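# Unload turned shaft from lathe chuck into bench rest

## Task

Take the turned shaft out of the lathe chuck and place it in a correctly sized pocket of the bench rest (not all pockets fit this shaft). It must lie level with its thick end against the rest's stop, and the lathe door must end up shut. Lower it gently, and keep it moving slowly whenever it touches the lathe, because a hard landing or a quick rub ruins it. Release it only over the bottom of a pocket, since a release off to one side lets it slide down and hit hard.

## Robot and tools

ROBOT AND FRAMES
One six-joint arm with a two-finger gripper. Its base sits at (0, 0, 0.049) m in the scene frame, nearly untilted. Scene frame: origin on the table top under the base, +z up, +y to the left when looking along +x. The lathe stands behind the base toward -x. Its chuck faces +y, and its sliding door runs along the machine front with a protruding handle. The gripper's fingers point along its own +z and close along its own y. end_effector_position is the point between the closed pads. Fingertips reach about 33 mm past it at gaps up to 40 mm, and only about 9 mm when fully open. A block sticks out about 10 cm toward the gripper's +x. Reported poses can be off by a few cm.

THE 9-NUMBER ROW (one list, one arm)
Order: shoulder pan, shoulder lift, elbow, wrist 1, wrist 2, wrist 3, gripper position, gripper force_limit, gripper speed. All numbers are in [-1, 1].
The first six are joint offsets, not poses. They are measured from the 'Joint targets' line as it stood when the call began, not from the previous row. Scale: 1.0 equals 1.481 rad for pan and lift, and 2.222 rad for the other four. Sending the same offset again moves the joint further. A call is refused if it would push a joint more than 0.010 rad beyond its range. Ranges: elbow ±3.142 rad, every other joint ±6.283 rad.
Gripper position is absolute: +1 means fully open (140 mm), about -0.8 means the pads touch, and -1 closes until blocked. force_limit runs from about 14 N at -1 to 58 N at +1 for a slow close; faster closes squeeze harder. speed ranges from about 30 mm/s at -1 to 250 mm/s at +1. Both start at +1. Every gripper number is an active command, so to leave the gripper unchanged, repeat your previous values.

TOOLS
execute_actions {actions: [one action], cameras}. An action may contain 'rows' (1 to 15 rows, each applied for one 1/30 s step), 'steps' (1 to 450, default 15, at least one per row), 'until' (stops early on lathe fields such as door_state, chuck_state or seat_state, e.g. {"lathe": {"chuck_state": "open"}}; numbers need a comparison), and 'lathe' ({door: shut/open, chuck: clamp/open} or {stop: true}). After the last row the arm keeps heading to that row's target, so allow more steps for far goals. An empty actions list returns all camera images and the scene number.
move {target, speed, blend, stop_force, zero, blocking, cameras}. target is one row, or up to 15 rows, with every offset counted from the same starting Joint targets. speed is the top rad/s of the joint with the farthest to go, 0.01 to 3.14, default 0.5. blend, in rad, rounds corners in a list. stop_force, 4 to 120 N, ends the path when the wrist senses that much push against the motion; use it with low speed to find a contact, and omit it when backing off a surface. zero (default true) re-zeroes before the move. blocking=false returns early but cannot be combined with stop_force. The result adds a 'move:' line (done, off_target, moving, held, fault).
wait {seconds 0 to 10}: lets the scene run. stop: brakes a running move. zoom_image {camera, region [x0,y0,x1,y1] pixels, max 504x504}: cameras are cam_chuck, cam_high, cam_low, cam_machine, cam_wrist (all 896x504). zero_wrist_force: re-zeroes the wrist sensor. finished_scene {scene}: ends the scene and cannot be undone.

RESULTS
Joint positions, velocities, targets and torques are listed in column order (rad, rad/s). End-effector pose and velocity are given in the scene frame. Wrist force and torque are in the gripper's own axes, and a third line shows the peak since the last reading. object_status: 0 moving, 1 blocked while opening, 2 blocked while closing (a grip), 3 reached the command or pads met. position_measured is in counts: 3 open, 139 about 60 mm, 230 pads met. The lathe reports door_state (shut/open/between), chuck_state (open/clamped/closed_empty/between) and seat_state (home/open). 'joint command not followed' means a clearance check changed your targets. 'joint sent to its limit' means a joint hit the end of its range.

SUGGESTED ORDER
Open the door. Hold the shaft near the fingertip quarter of the pads and check for status 2. Open the chuck, but only while the shaft is held, because loose parts can tip off the jaw steps. Draw the shaft out along the chuck axis (+y) slowly. Carry it to a pocket sized for it. Lower it slowly, optionally with stop_force, with the thick end at the stop and the shaft centred over the pocket bottom. Release, back away, and shut the door.

AVOID
Any joint torque at its load limit, or about 150 N net force on the arm, stops the arm for 10 s. The arm is stiff, so aim only slightly past a contact. Motors that run too hot lock the brakes for 30 to 60 s. The door does not stop for the arm. Do not drop parts or let them fall far, release parts that are still moving, slam or push hard, or let anything leave the work area; the lathe's chip pan counts as outside it. Gripping close to the palm lets the fingers fold and loosen their hold on thin parts, and pressing the tips against a surface also folds them. Arm motion trails commands by roughly 0.1 to 0.2 s and can overshoot when fast. Time spent thinking also counts as scene time.

Each tool is called as name([rows], argument=value, ...), one row to a line, values as JSON.

## Session

execute_actions(actions=[])

Scene clock: 0.00 s.
end_effector_position=(+0.4159, -0.0172, +0.4027) position_measured=3 object_status=3 end_effector_quat_wxyz=(+0.001, -0.003, +1.000, -0.003)
Joint positions: [-0.483 -2.106 2.13 -1.595 -1.571 -0.482]
Joint velocities: within noise
Joint torques (N m): no reading
Wrist force (N): no reading
Wrist torque (N m): no reading
Wrist force, peak (N): no reading
Joint targets: [-0.483 -2.106 2.130 -1.595 -1.571 -0.482]
Tool commands: gripper/position=+1.0 gripper/force_limit=+1.0 gripper/speed=+1.0
lathe: door_state=shut chuck_state=clamped seat_state=home

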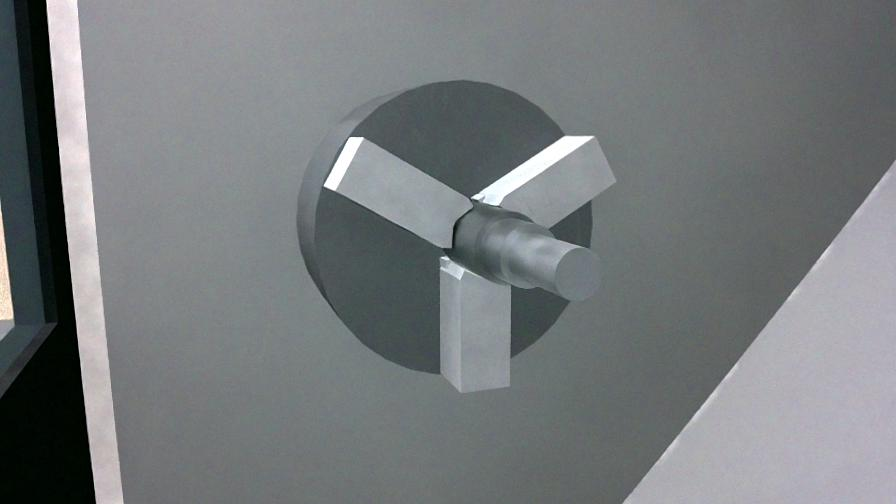

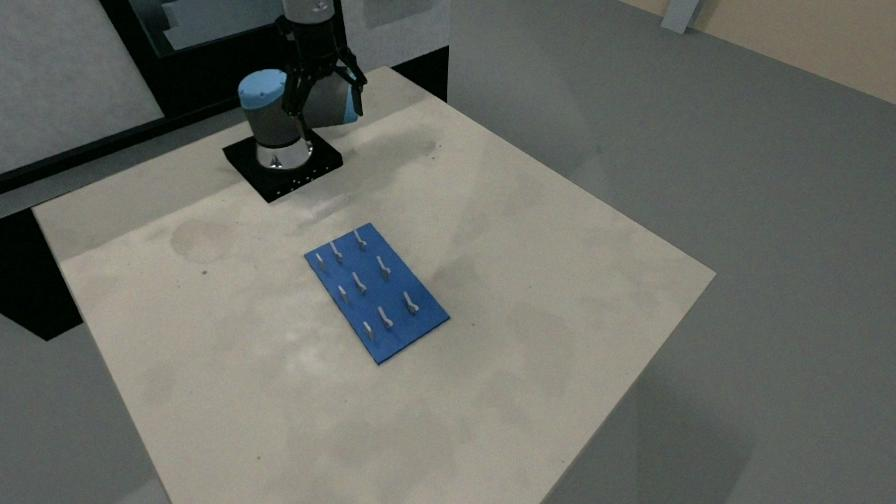

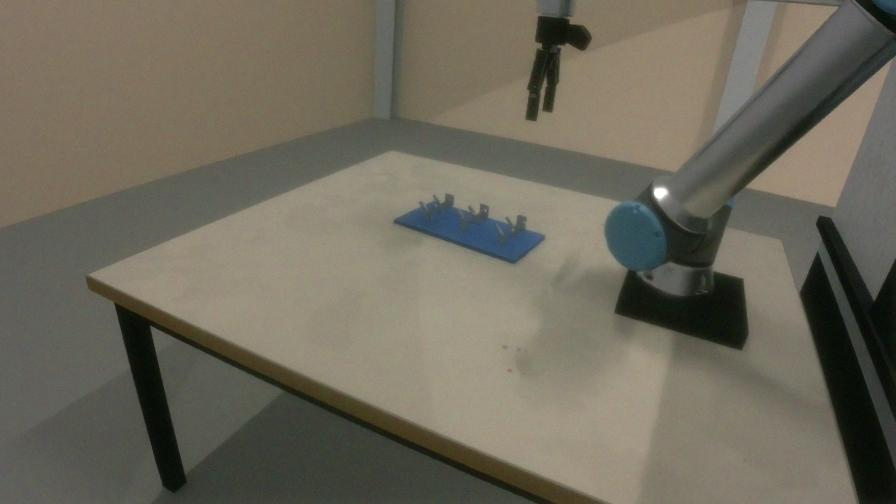

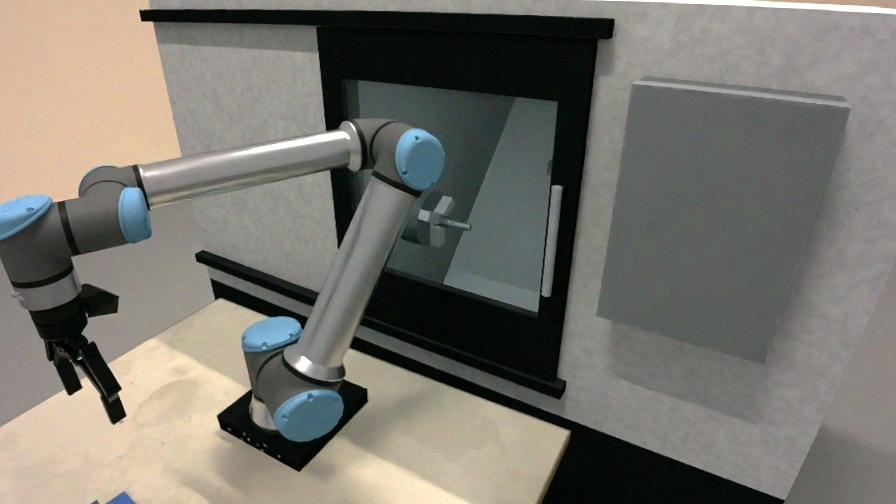

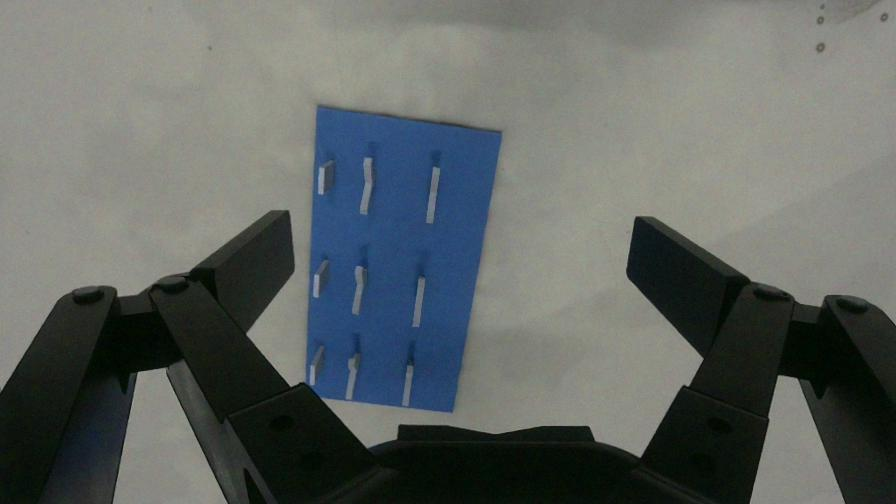

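zoom_image(camera="cam_high", region=[290, 210, 470, 370])

zoom_image(camera="cam_wrist", region=[280, 80, 530, 430])

zoom_image(camera="cam_low", region=[380, 180, 560, 280])

zoom_image(camera="cam_chuck", region=[280, 60, 640, 400])

zoom_image(camera="cam_machine", region=[330, 60, 620, 400])

Scaled by 2.800 from the camera's 896x504 image, which has a finer 1280x720 frame.

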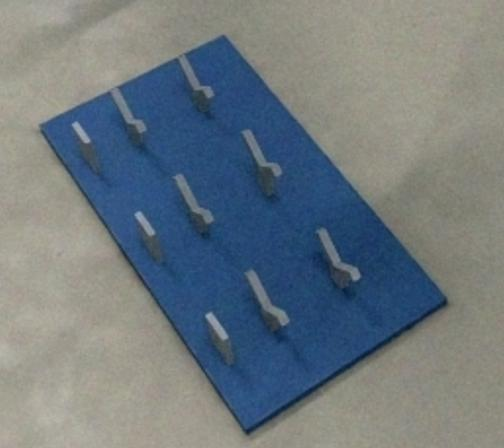

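Scaled by 1.440 from the camera's 896x504 image, which has a finer 1280x720 frame.

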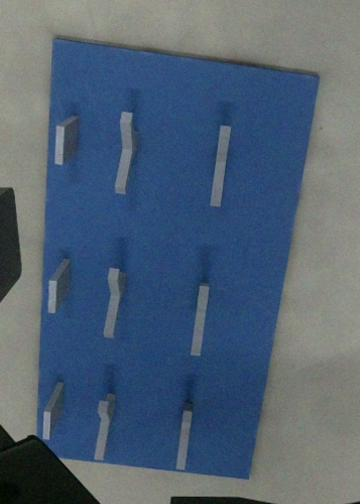

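Scaled by 2.800 from the camera's 896x504 image, which has a finer 1280x720 frame.

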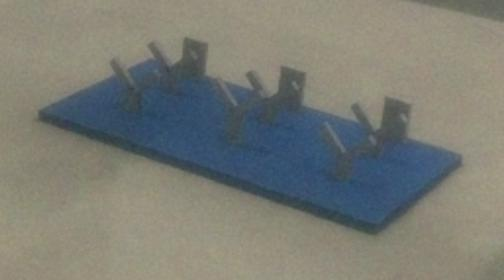

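Scaled by 1.400 from the camera's 896x504 image, which has a finer 1280x720 frame.

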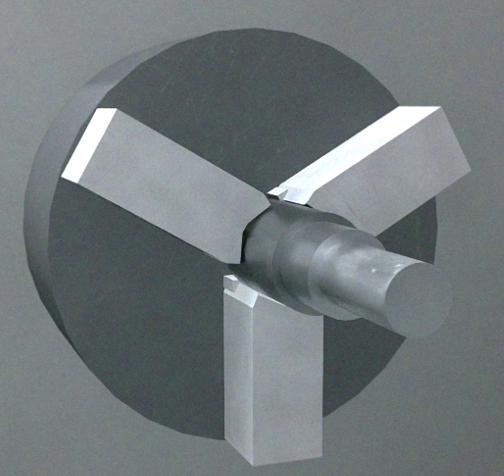

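Scaled by 1.482 from the camera's 896x504 image, which has a finer 1280x720 frame.

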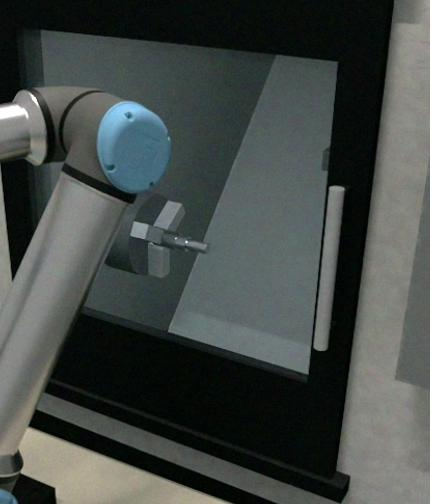

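move(target=[0.163, 0.569, -0.1962, 0.1706, 0, 0.217, 1, 1, 1], speed=0.6)

execute_actions([
  {"lathe": {"door": "open"}, "steps": 15},
], cameras=["cam_wrist", "cam_machine", "cam_high"])

Scene clock: 112.07 s.
end_effector_position=(+0.5738, +0.0426, +0.2497) position_measured=3 object_status=3 end_effector_quat_wxyz=(-0.379, +0.109, +0.918, +0.042)
Joint positions: [-0.241 -1.263 1.694 -1.216 -1.571 0]
Joint torques (N m): [-1.16 -55.12 -42.44 -2.89 1.09 0.32]
Wrist force (N): [-1.8 0.8 -0.5]
Wrist torque (N m): [0.00 0.39 0.43]
Wrist force, peak (N): [-5.5 2.3 0.8]
Joint targets: [-0.241 -1.263 1.694 -1.216 -1.571 0.000]
lathe: door_state=shut chuck_state=clamped seat_state=home
move: done

Scene clock: 112.77 s.
end_effector_position=(+0.5738, +0.0426, +0.2496) position_measured=3 object_status=3 end_effector_quat_wxyz=(-0.379, +0.109, +0.918, +0.042)
Joint positions: [-0.241 -1.263 1.694 -1.216 -1.571 0]
Joint torques (N m): [-5.26 -54.08 -47.85 -2.72 0.85 0.61]
Wrist force (N): [-1.4 0.8 -0.6]
Wrist torque (N m): [0.00 0.31 0.43]
Wrist force, peak (N): [-1.7 0.7 -0.9]
Joint targets: [-0.241 -1.263 1.694 -1.216 -1.571 0.000]
Tool commands: gripper/position=+1.0 gripper/force_limit=+1.0 gripper/speed=+1.0
lathe: door_state=between chuck_state=clamped seat_state=home
Images, in order (width x height): cam_high 896x504, cam_machine 896x504, cam_wrist 896x504.

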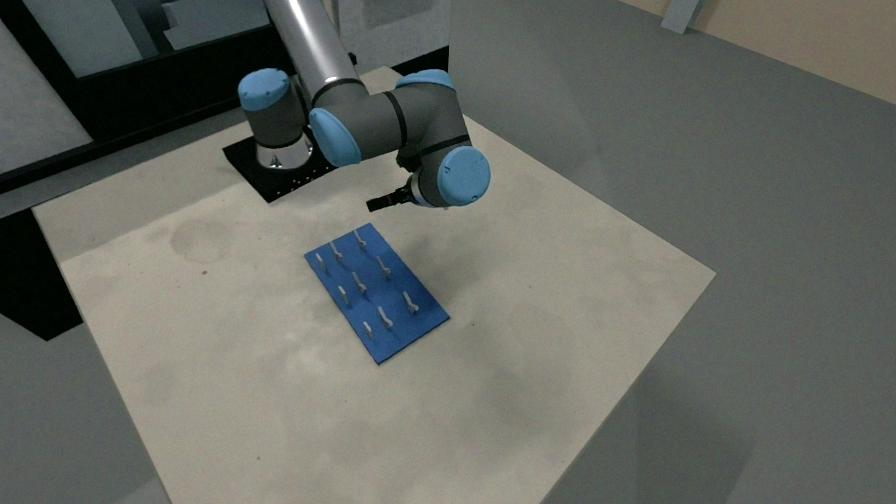

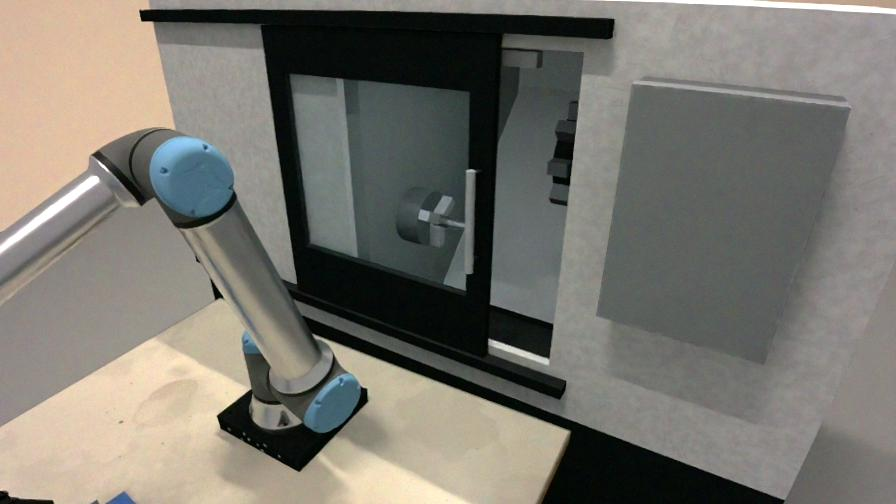

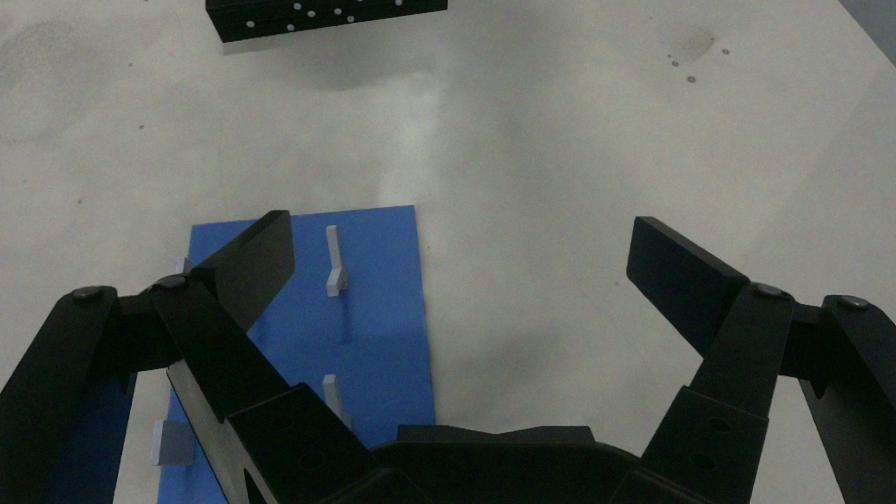

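move(target=[0.0014, 0.4086, -0.1551, 0.2360, -0.1076, 0, 1, 1, 1], speed=0.6, cameras=["cam_wrist","cam_machine"])

Scene clock: 173.03 s.
end_effector_position=(+0.5996, -0.0458, +0.1207) position_measured=3 object_status=3 end_effector_quat_wxyz=(+0.706, +0.000, -0.708, +0.004)
Joint positions: [-0.239 -0.658 1.349 -0.692 -1.81 0]
Joint torques (N m): [6.33 -84.91 -32.69 3.98 2.3 0.89]
Wrist force (N): [-1.5 0.7 0.1]
Wrist torque (N m): [-0.29 0.48 0.54]
Wrist force, peak (N): [-5.3 0.0 -0.5]
Joint targets: [-0.239 -0.658 1.349 -0.692 -1.810 0.000]
lathe: door_state=open chuck_state=clamped seat_state=home
move: done
Images, in order (width x height): cam_machine 896x504, cam_wrist 896x504.

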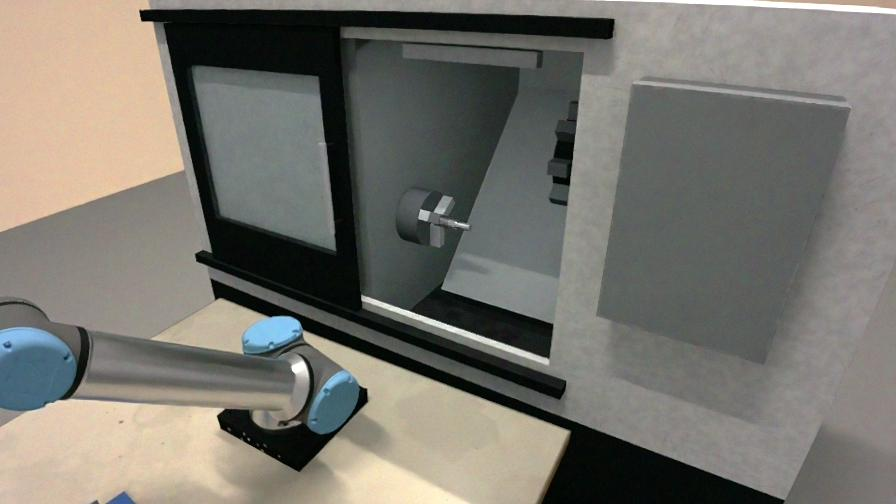

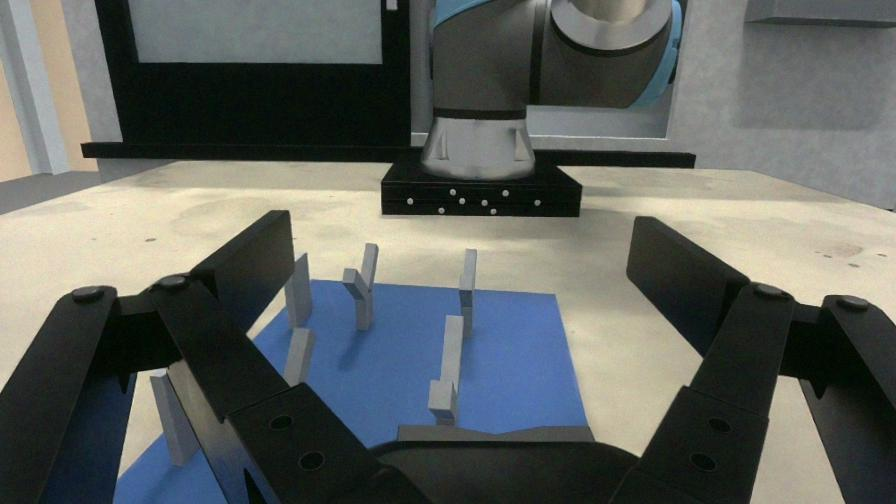

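move(target=[-0.0198, -0.0511, -0.0730, -0.05, -0.0131, 0, 1, 1, 1], speed=0.4, cameras=["cam_wrist"])

zoom_image(camera="cam_wrist", region=[250, 180, 700, 430])

Scene clock: 192.30 s.
end_effector_position=(+0.6987, -0.1002, +0.1656) position_measured=3 object_status=3 end_effector_quat_wxyz=(-0.577, +0.032, +0.815, -0.037)
Joint positions: [-0.269 -0.733 1.187 -0.803 -1.839 0]
Joint torques (N m): [6.88 -105.88 -48.63 3.19 3.01 0.4]
Wrist force (N): [-1.4 1.0 -0.3]
Wrist torque (N m): [-0.11 0.32 0.60]
Wrist force, peak (N): [-4.7 3.4 3.9]
Joint targets: [-0.269 -0.734 1.187 -0.803 -1.839 0.000]
lathe: door_state=open chuck_state=clamped seat_state=home
move: done
Images, in order (width x height): cam_wrist 896x504.

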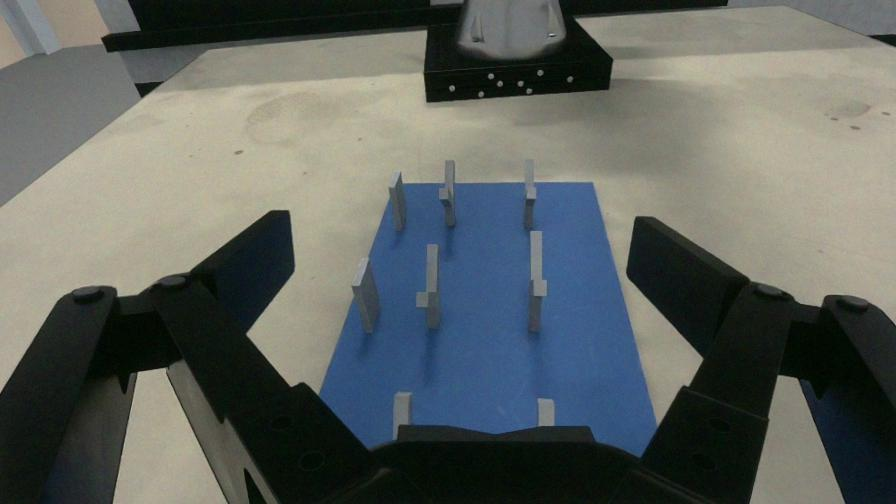

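Scaled by 1.120 from the camera's 896x504 image, which has a finer 1280x720 frame.

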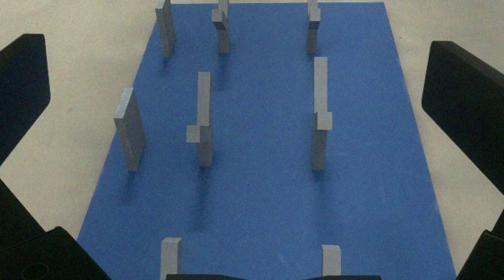

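move(target=[0.0134, -0.1141, -0.0084, -0.0731, 0.0342, 0, 1, 1, 1], speed=0.4, cameras=["cam_wrist"])

zoom_image(camera="cam_wrist", region=[250, 180, 650, 430])

Scene clock: 210.17 s.
end_effector_position=(+0.7562, -0.0736, +0.2545) position_measured=3 object_status=3 end_effector_quat_wxyz=(-0.427, +0.070, +0.901, -0.038)
Joint positions: [-0.249 -0.902 1.169 -0.965 -1.763 0]
Joint torques (N m): [-12.49 -104.09 -39.51 0.36 -2.49 0.29]
Wrist force (N): [-1.6 1.0 -0.5]
Wrist torque (N m): [0.00 0.33 0.53]
Wrist force, peak (N): [-6.7 0.5 3.1]
Joint targets: [-0.249 -0.903 1.169 -0.965 -1.763 0.000]
lathe: door_state=open chuck_state=clamped seat_state=home
move: done
Images, in order (width x height): cam_wrist 896x504.

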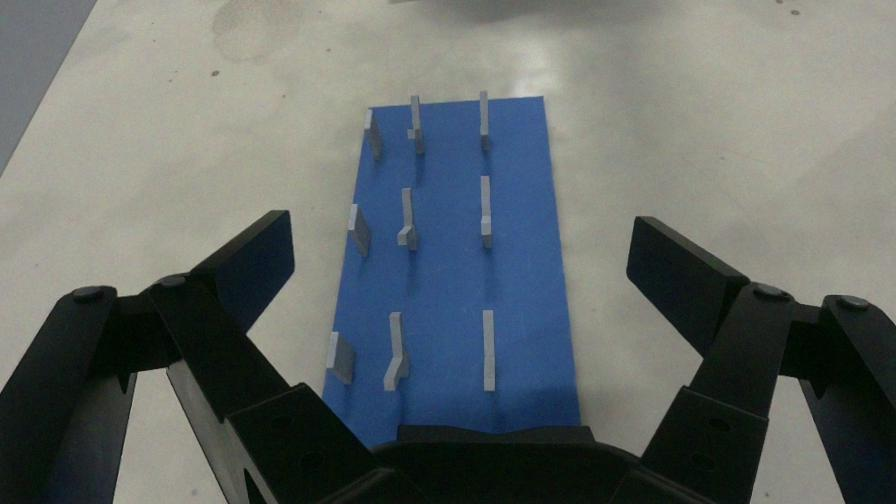

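Scaled by 1.260 from the camera's 896x504 image, which has a finer 1280x720 frame.

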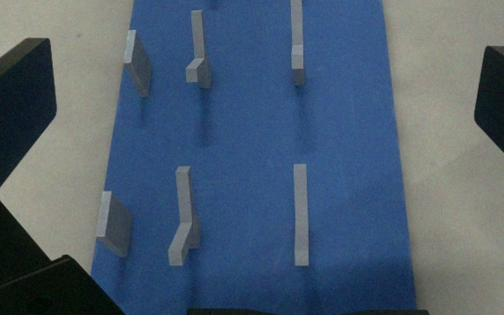

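zoom_image(camera="cam_wrist", region=[310, 280, 550, 430])

zoom_image(camera="cam_wrist", region=[330, 80, 570, 260])

Scaled by 2.100 from the camera's 896x504 image, which has a finer 1280x720 frame.

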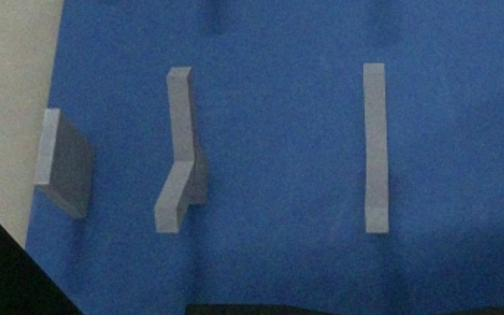

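Scaled by 2.100 from the camera's 896x504 image, which has a finer 1280x720 frame.

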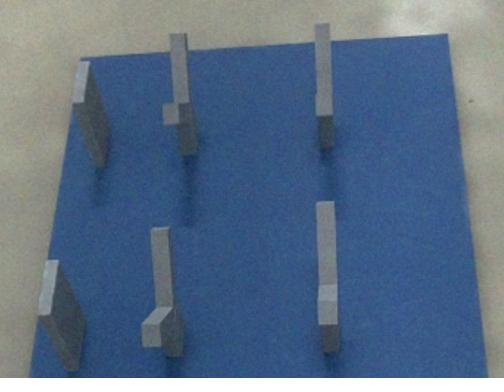

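move(target=[0.0293, 0.4026, -0.2480, 0.2942, -0.0060, 0, 1, 1, 1], speed=0.5, cameras=["cam_wrist","cam_low"])

zoom_image(camera="cam_wrist", region=[290, 200, 630, 430])

zoom_image(camera="cam_low", region=[380, 180, 560, 280])

Scene clock: 314.23 s.
end_effector_position=(+0.7998, -0.0542, +0.1206) position_measured=3 object_status=3 end_effector_quat_wxyz=(+0.706, +0.000, -0.708, +0.004)
Joint positions: [-0.205 -0.306 0.618 -0.312 -1.777 0]
Joint torques (N m): [-12.51 -108.95 -45.08 4.54 0.33 -0.58]
Wrist force (N): [-0.6 0.0 0.2]
Wrist torque (N m): [-0.44 0.25 0.48]
Wrist force, peak (N): [-4.2 0.2 -0.2]
Joint targets: [-0.205 -0.306 0.618 -0.311 -1.777 0.000]
lathe: door_state=open chuck_state=clamped seat_state=home
move: done
Images, in order (width x height): cam_low 896x504, cam_wrist 896x504.

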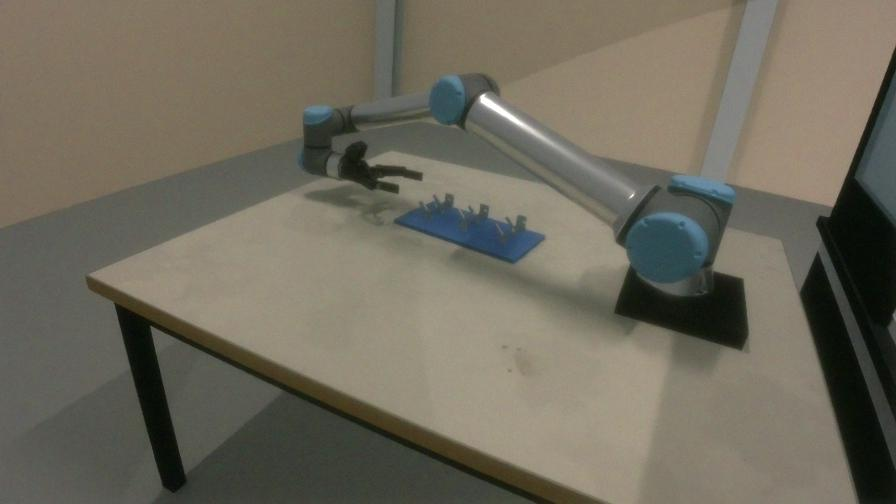

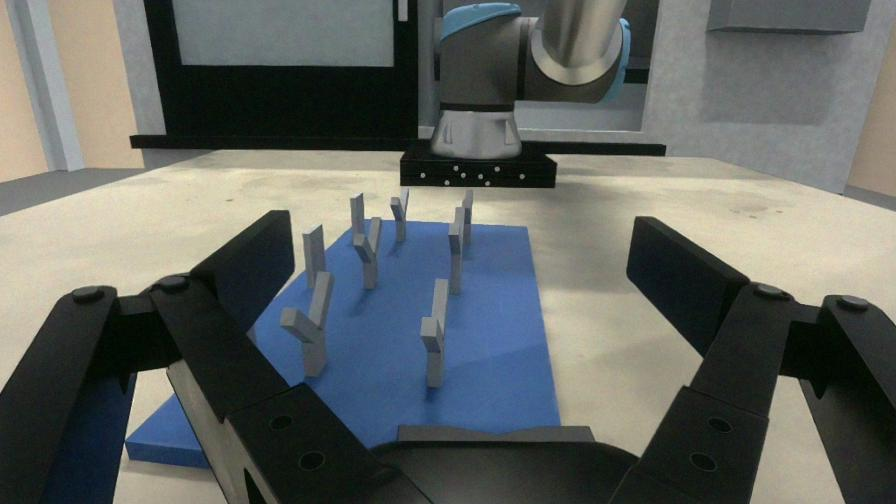

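Scaled by 1.482 from the camera's 896x504 image, which has a finer 1280x720 frame.

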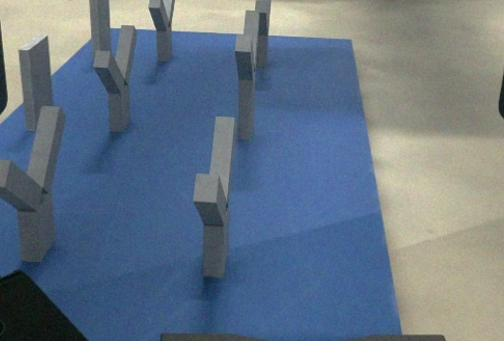

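Scaled by 2.800 from the camera's 896x504 image, which has a finer 1280x720 frame.

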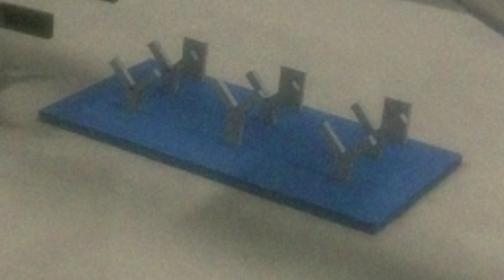

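move(target=[-0.1742, -0.7946, 0.5843, -0.0551, -0.1157, 0, 1, 1, 1], speed=0.7, cameras=["cam_wrist"])

zoom_image(camera="cam_wrist", region=[250, 0, 700, 250])

Scene clock: 351.13 s.
end_effector_position=(+0.2496, -0.0962, +0.4806) position_measured=3 object_status=3 end_effector_quat_wxyz=(+0.706, +0.000, -0.708, +0.004)
Joint positions: [-0.463 -1.483 1.916 -0.434 -2.034 0]
Joint torques (N m): [3.14 -56.15 -32.76 6.38 3.41 -0.85]
Wrist force (N): [-0.2 -0.2 0.0]
Wrist torque (N m): [-0.50 0.21 0.51]
Wrist force, peak (N): [-5.5 1.8 -2.3]
Joint targets: [-0.463 -1.483 1.916 -0.434 -2.034 0.000]
lathe: door_state=open chuck_state=clamped seat_state=home
move: done
Images, in order (width x height): cam_wrist 896x504.

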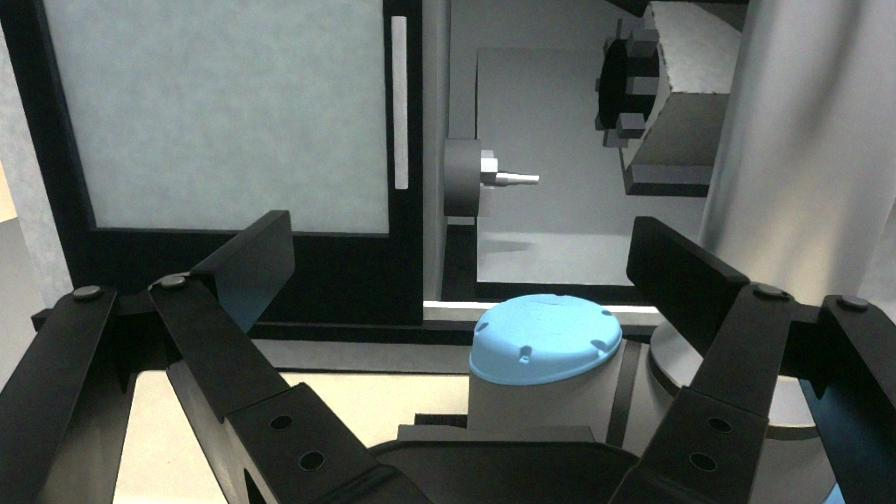

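Scaled by 1.120 from the camera's 896x504 image, which has a finer 1280x720 frame.

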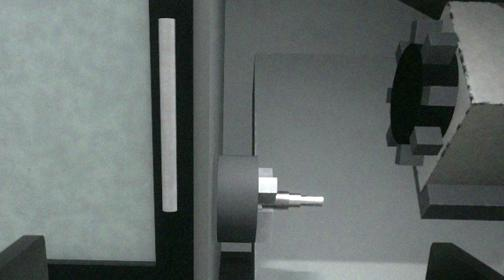

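move(target=[-0.1436, 0, -0.1158, 0.1161, -0.0956, 0, 1, 1, 1], speed=0.4, cameras=["cam_wrist"])

zoom_image(camera="cam_wrist", region=[500, 200, 700, 350])

Scene clock: 367.63 s.
end_effector_position=(+0.2499, -0.2450, +0.6215) position_measured=3 object_status=3 end_effector_quat_wxyz=(+0.706, +0.000, -0.708, +0.004)
Joint positions: [-0.676 -1.483 1.659 -0.176 -2.246 0]
Joint torques (N m): [-9.47 -49.34 -49.51 2.74 1.05 -0.75]
Wrist force (N): [-0.6 0.7 -0.6]
Wrist torque (N m): [-0.30 0.27 0.46]
Wrist force, peak (N): [-4.1 3.9 0.5]
Joint targets: [-0.676 -1.483 1.659 -0.176 -2.246 0.000]
lathe: door_state=open chuck_state=clamped seat_state=home
move: done
Images, in order (width x height): cam_wrist 896x504.

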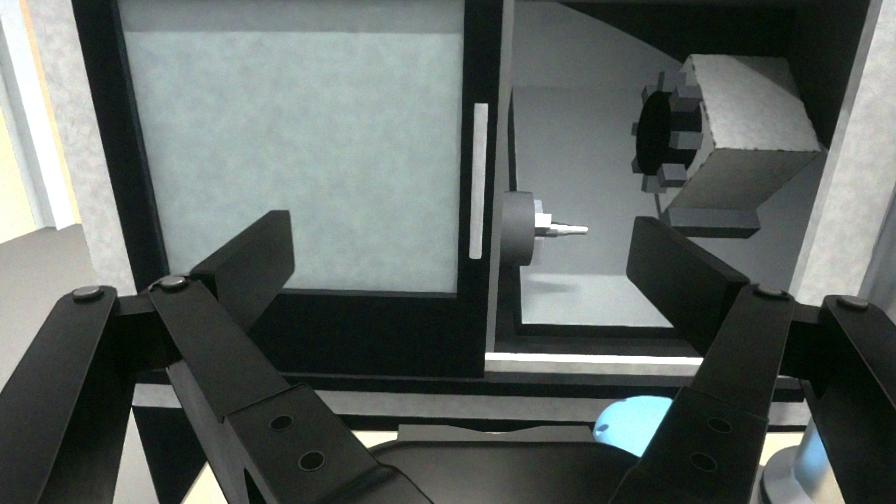

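Scaled by 2.520 from the camera's 896x504 image, which has a finer 1280x720 frame.

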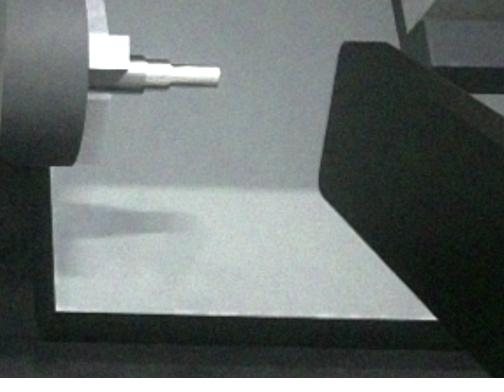

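move(target=[0.9291, -0.2698, 0.1505, -0.6776, 0.3039, -0.45, 1, 1, 1], speed=0.8)

Scene clock: 460.30 s.
end_effector_position=(+0.2667, +0.4588, +0.4071) position_measured=3 object_status=3 end_effector_quat_wxyz=(+0.001, +0.753, -0.658, +0.002)
Joint positions: [0.7 -1.883 1.993 -1.681 -1.571 -0.999]
Joint torques (N m): [9.73 -22.86 -58.7 -6.48 -0.68 -1.54]
Wrist force (N): [0.0 0.4 -0.2]
Wrist torque (N m): [0.07 -0.07 -0.09]
Wrist force, peak (N): [-3.8 4.3 -1.3]
Joint targets: [0.700 -1.883 1.993 -1.681 -1.571 -1.000]
lathe: door_state=open chuck_state=clamped seat_state=home
move: done

move(target=[0.9791, -0.2971, 0.1938, 0.0045, 0, -0.45, 1, 1, 1], speed=0.8, cameras=["cam_machine","cam_wrist","cam_high"])

Scene clock: 469.90 s.
end_effector_position=(-0.2947, +0.1298, +0.2776) position_measured=3 object_status=3 end_effector_quat_wxyz=(+0.003, +0.874, +0.486, -0.001)
Joint positions: [2.15 -2.323 2.424 -1.671 -1.571 -1.999]
Joint torques (N m): [7.38 7.02 -56.52 -3.19 1.83 -1.51]
Wrist force (N): [0.6 0.4 -0.6]
Wrist torque (N m): [0.13 -0.22 -0.17]
Wrist force, peak (N): [2.1 -4.9 -1.1]
Joint targets: [2.151 -2.323 2.424 -1.671 -1.571 -1.999]
lathe: door_state=open chuck_state=clamped seat_state=home
move: done
Images, in order (width x height): cam_high 896x504, cam_machine 896x504, cam_wrist 896x504.

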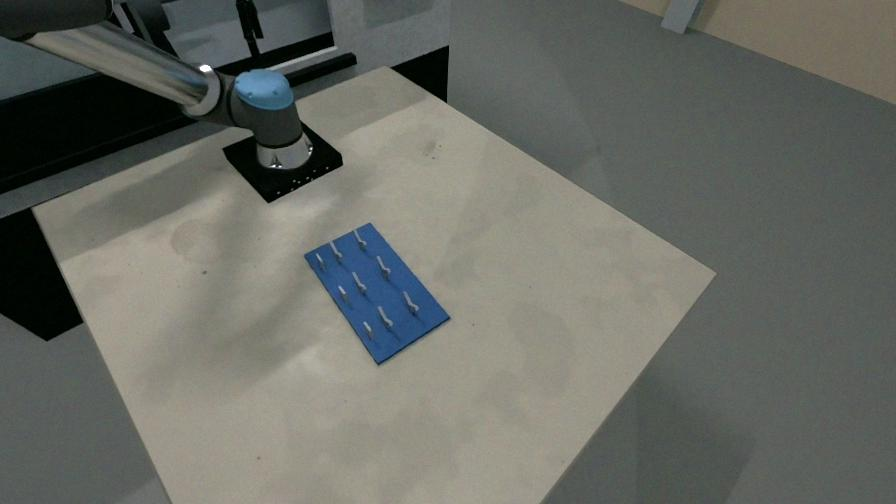

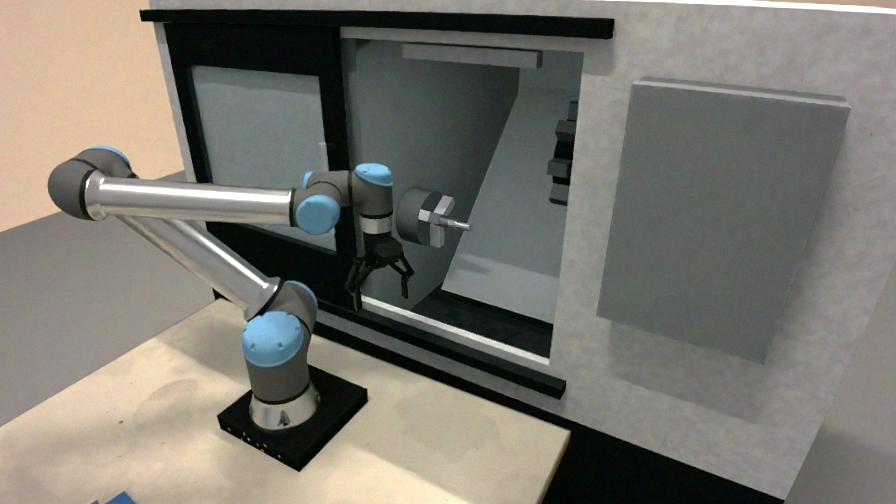

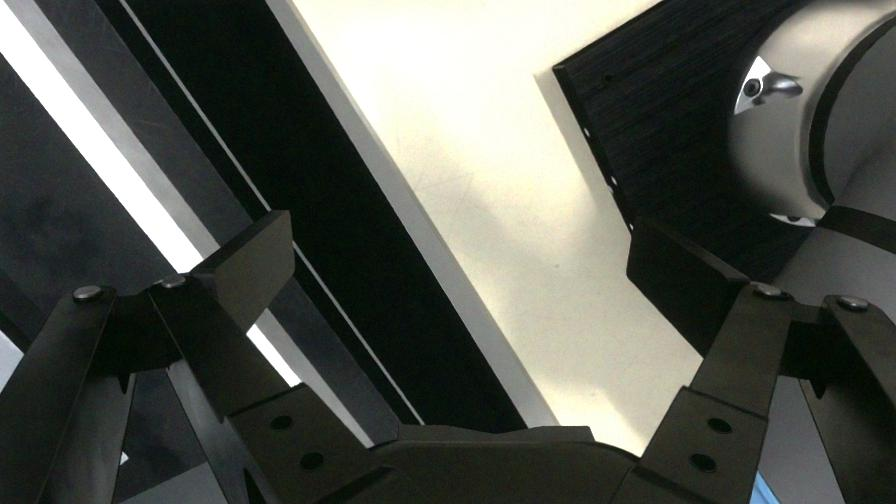

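move(target=[0.2046, 0.3431, 0.0198, -0.5449, 0.2095, -0.0441, 1, 1, 1], speed=0.6, cameras=["cam_wrist","cam_machine","cam_chuck"])

zoom_image(camera="cam_wrist", region=[290, 180, 600, 380])

Scene clock: 479.17 s.
end_effector_position=(-0.6623, +0.1172, +0.3076) position_measured=3 object_status=3 end_effector_quat_wxyz=(-0.268, +0.652, +0.655, -0.273)
Joint positions: [2.454 -1.815 2.468 -2.882 -1.105 -2.097]
Joint torques (N m): [-6.25 -13.14 -48.49 -6.52 -0.34 1.97]
Wrist force (N): [0.0 1.0 -1.3]
Wrist torque (N m): [0.14 -0.05 0.13]
Wrist force, peak (N): [0.6 2.3 -0.7]
Joint targets: [2.454 -1.815 2.468 -2.882 -1.105 -2.097]
lathe: door_state=open chuck_state=clamped seat_state=home
move: done
Images, in order (width x height): cam_chuck 896x504, cam_machine 896x504, cam_wrist 896x504.

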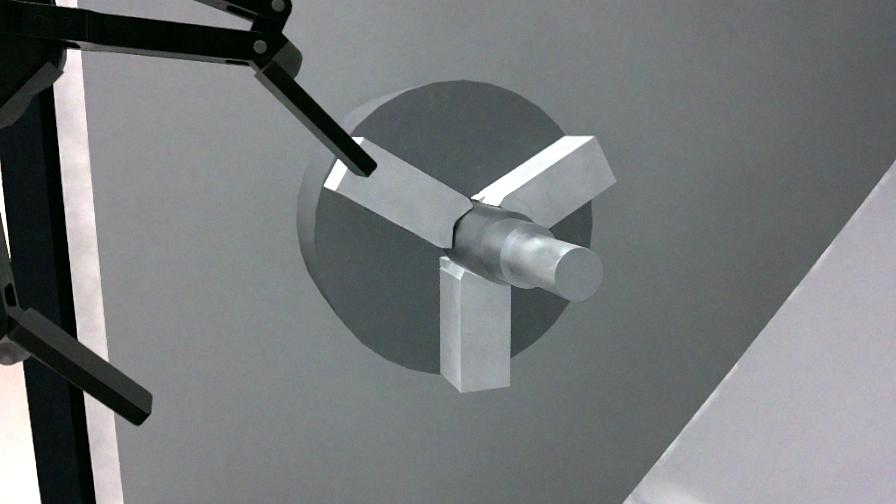

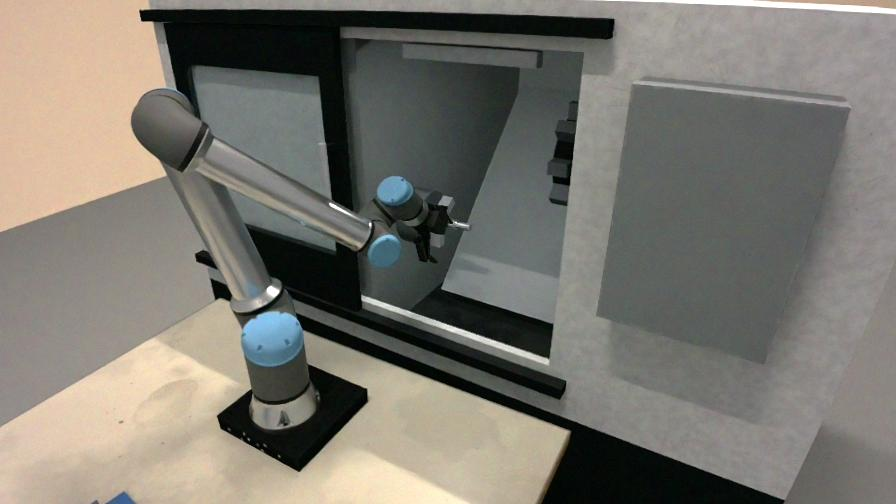

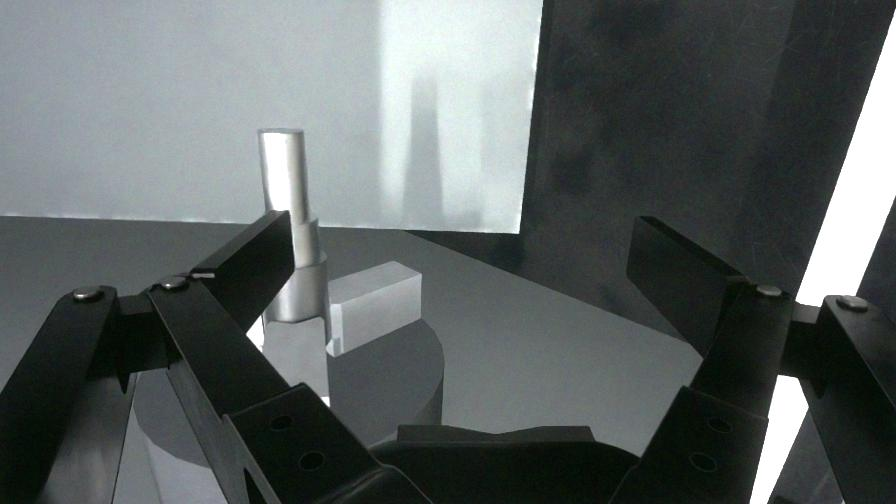

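Scaled by 1.626 from the camera's 896x504 image, which has a finer 1280x720 frame.

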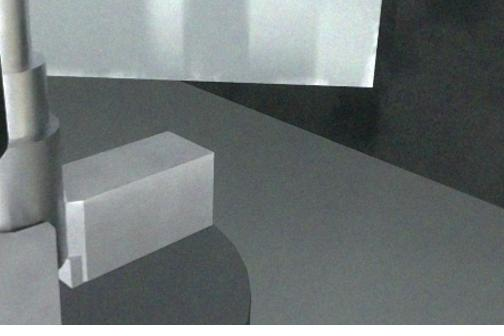

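zoom_image(camera="cam_wrist", region=[200, 100, 400, 340])

Scaled by 2.100 from the camera's 896x504 image, which has a finer 1280x720 frame.

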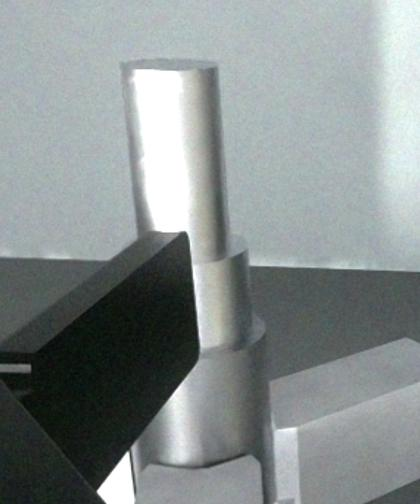

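move(target=[0.065, 0.041, -0.0837, 0.0406, -0.0271, 0.0372, 1, 1, 1], speed=0.3, cameras=["cam_wrist","cam_machine"])

zoom_image(camera="cam_wrist", region=[300, 80, 620, 430])

Scene clock: 539.00 s.
end_effector_position=(-0.7331, +0.1172, +0.3780) position_measured=3 object_status=3 end_effector_quat_wxyz=(-0.268, +0.652, +0.655, -0.273)
Joint positions: [2.55 -1.754 2.282 -2.792 -1.166 -2.015]
Joint torques (N m): [-0.39 -34.76 -48.25 -8.12 4.27 -1.77]
Wrist force (N): [-0.1 1.6 -0.7]
Wrist torque (N m): [0.36 0.00 0.20]
Wrist force, peak (N): [-0.7 3.9 -1.0]
Joint targets: [2.550 -1.754 2.282 -2.792 -1.165 -2.015]
lathe: door_state=open chuck_state=clamped seat_state=home
move: done
Images, in order (width x height): cam_machine 896x504, cam_wrist 896x504.

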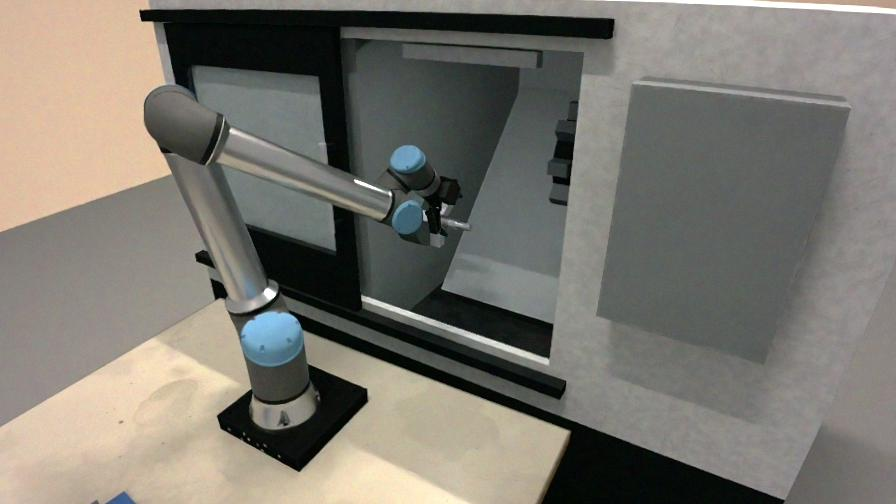

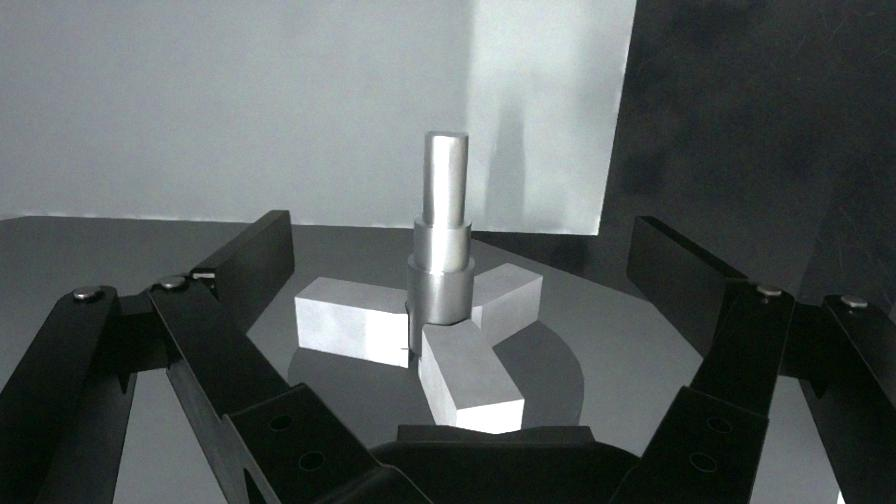

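Scaled by 1.440 from the camera's 896x504 image, which has a finer 1280x720 frame.

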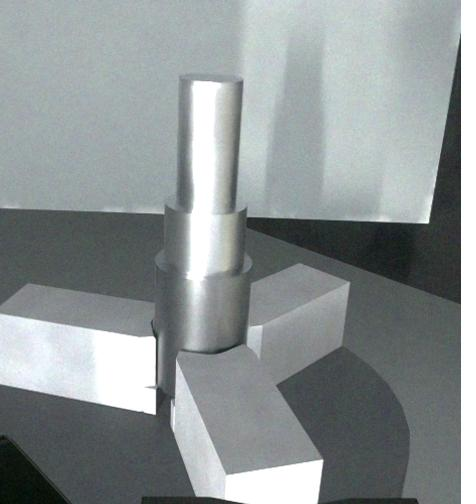

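execute_actions([
  {"rows": [[0,0,0,0,0,0,0.1,-1,0]], "steps": 45},
], cameras=["cam_wrist"])

zoom_image(camera="cam_wrist", region=[300, 80, 620, 430])

Scene clock: 614.30 s.
end_effector_position=(-0.7331, +0.1172, +0.3782) position_measured=117 object_status=3 end_effector_quat_wxyz=(-0.268, +0.652, +0.655, -0.273)
Joint positions: [2.55 -1.754 2.282 -2.792 -1.165 -2.015]
Joint torques (N m): [-11.91 -39.02 -51.3 -6.94 3.14 -0.18]
Wrist force (N): [-0.2 1.4 -1.0]
Wrist torque (N m): [0.29 0.00 0.20]
Wrist force, peak (N): [-0.2 1.7 -1.1]
Joint targets: [2.550 -1.754 2.282 -2.792 -1.165 -2.015]
lathe: door_state=open chuck_state=clamped seat_state=home
Images, in order (width x height): cam_wrist 896x504.

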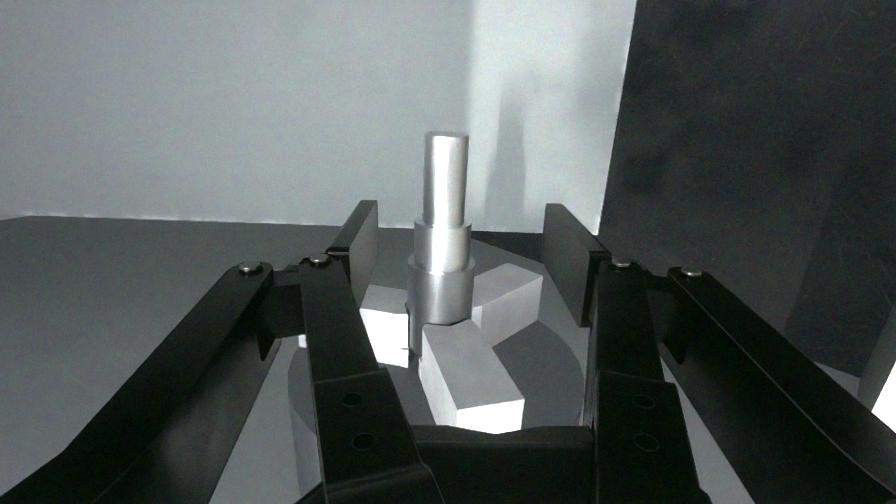

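Scaled by 1.440 from the camera's 896x504 image, which has a finer 1280x720 frame.

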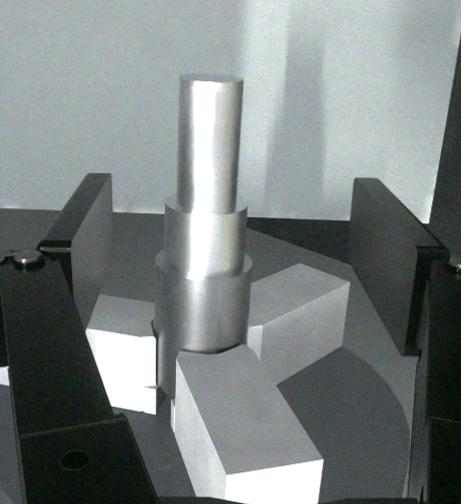

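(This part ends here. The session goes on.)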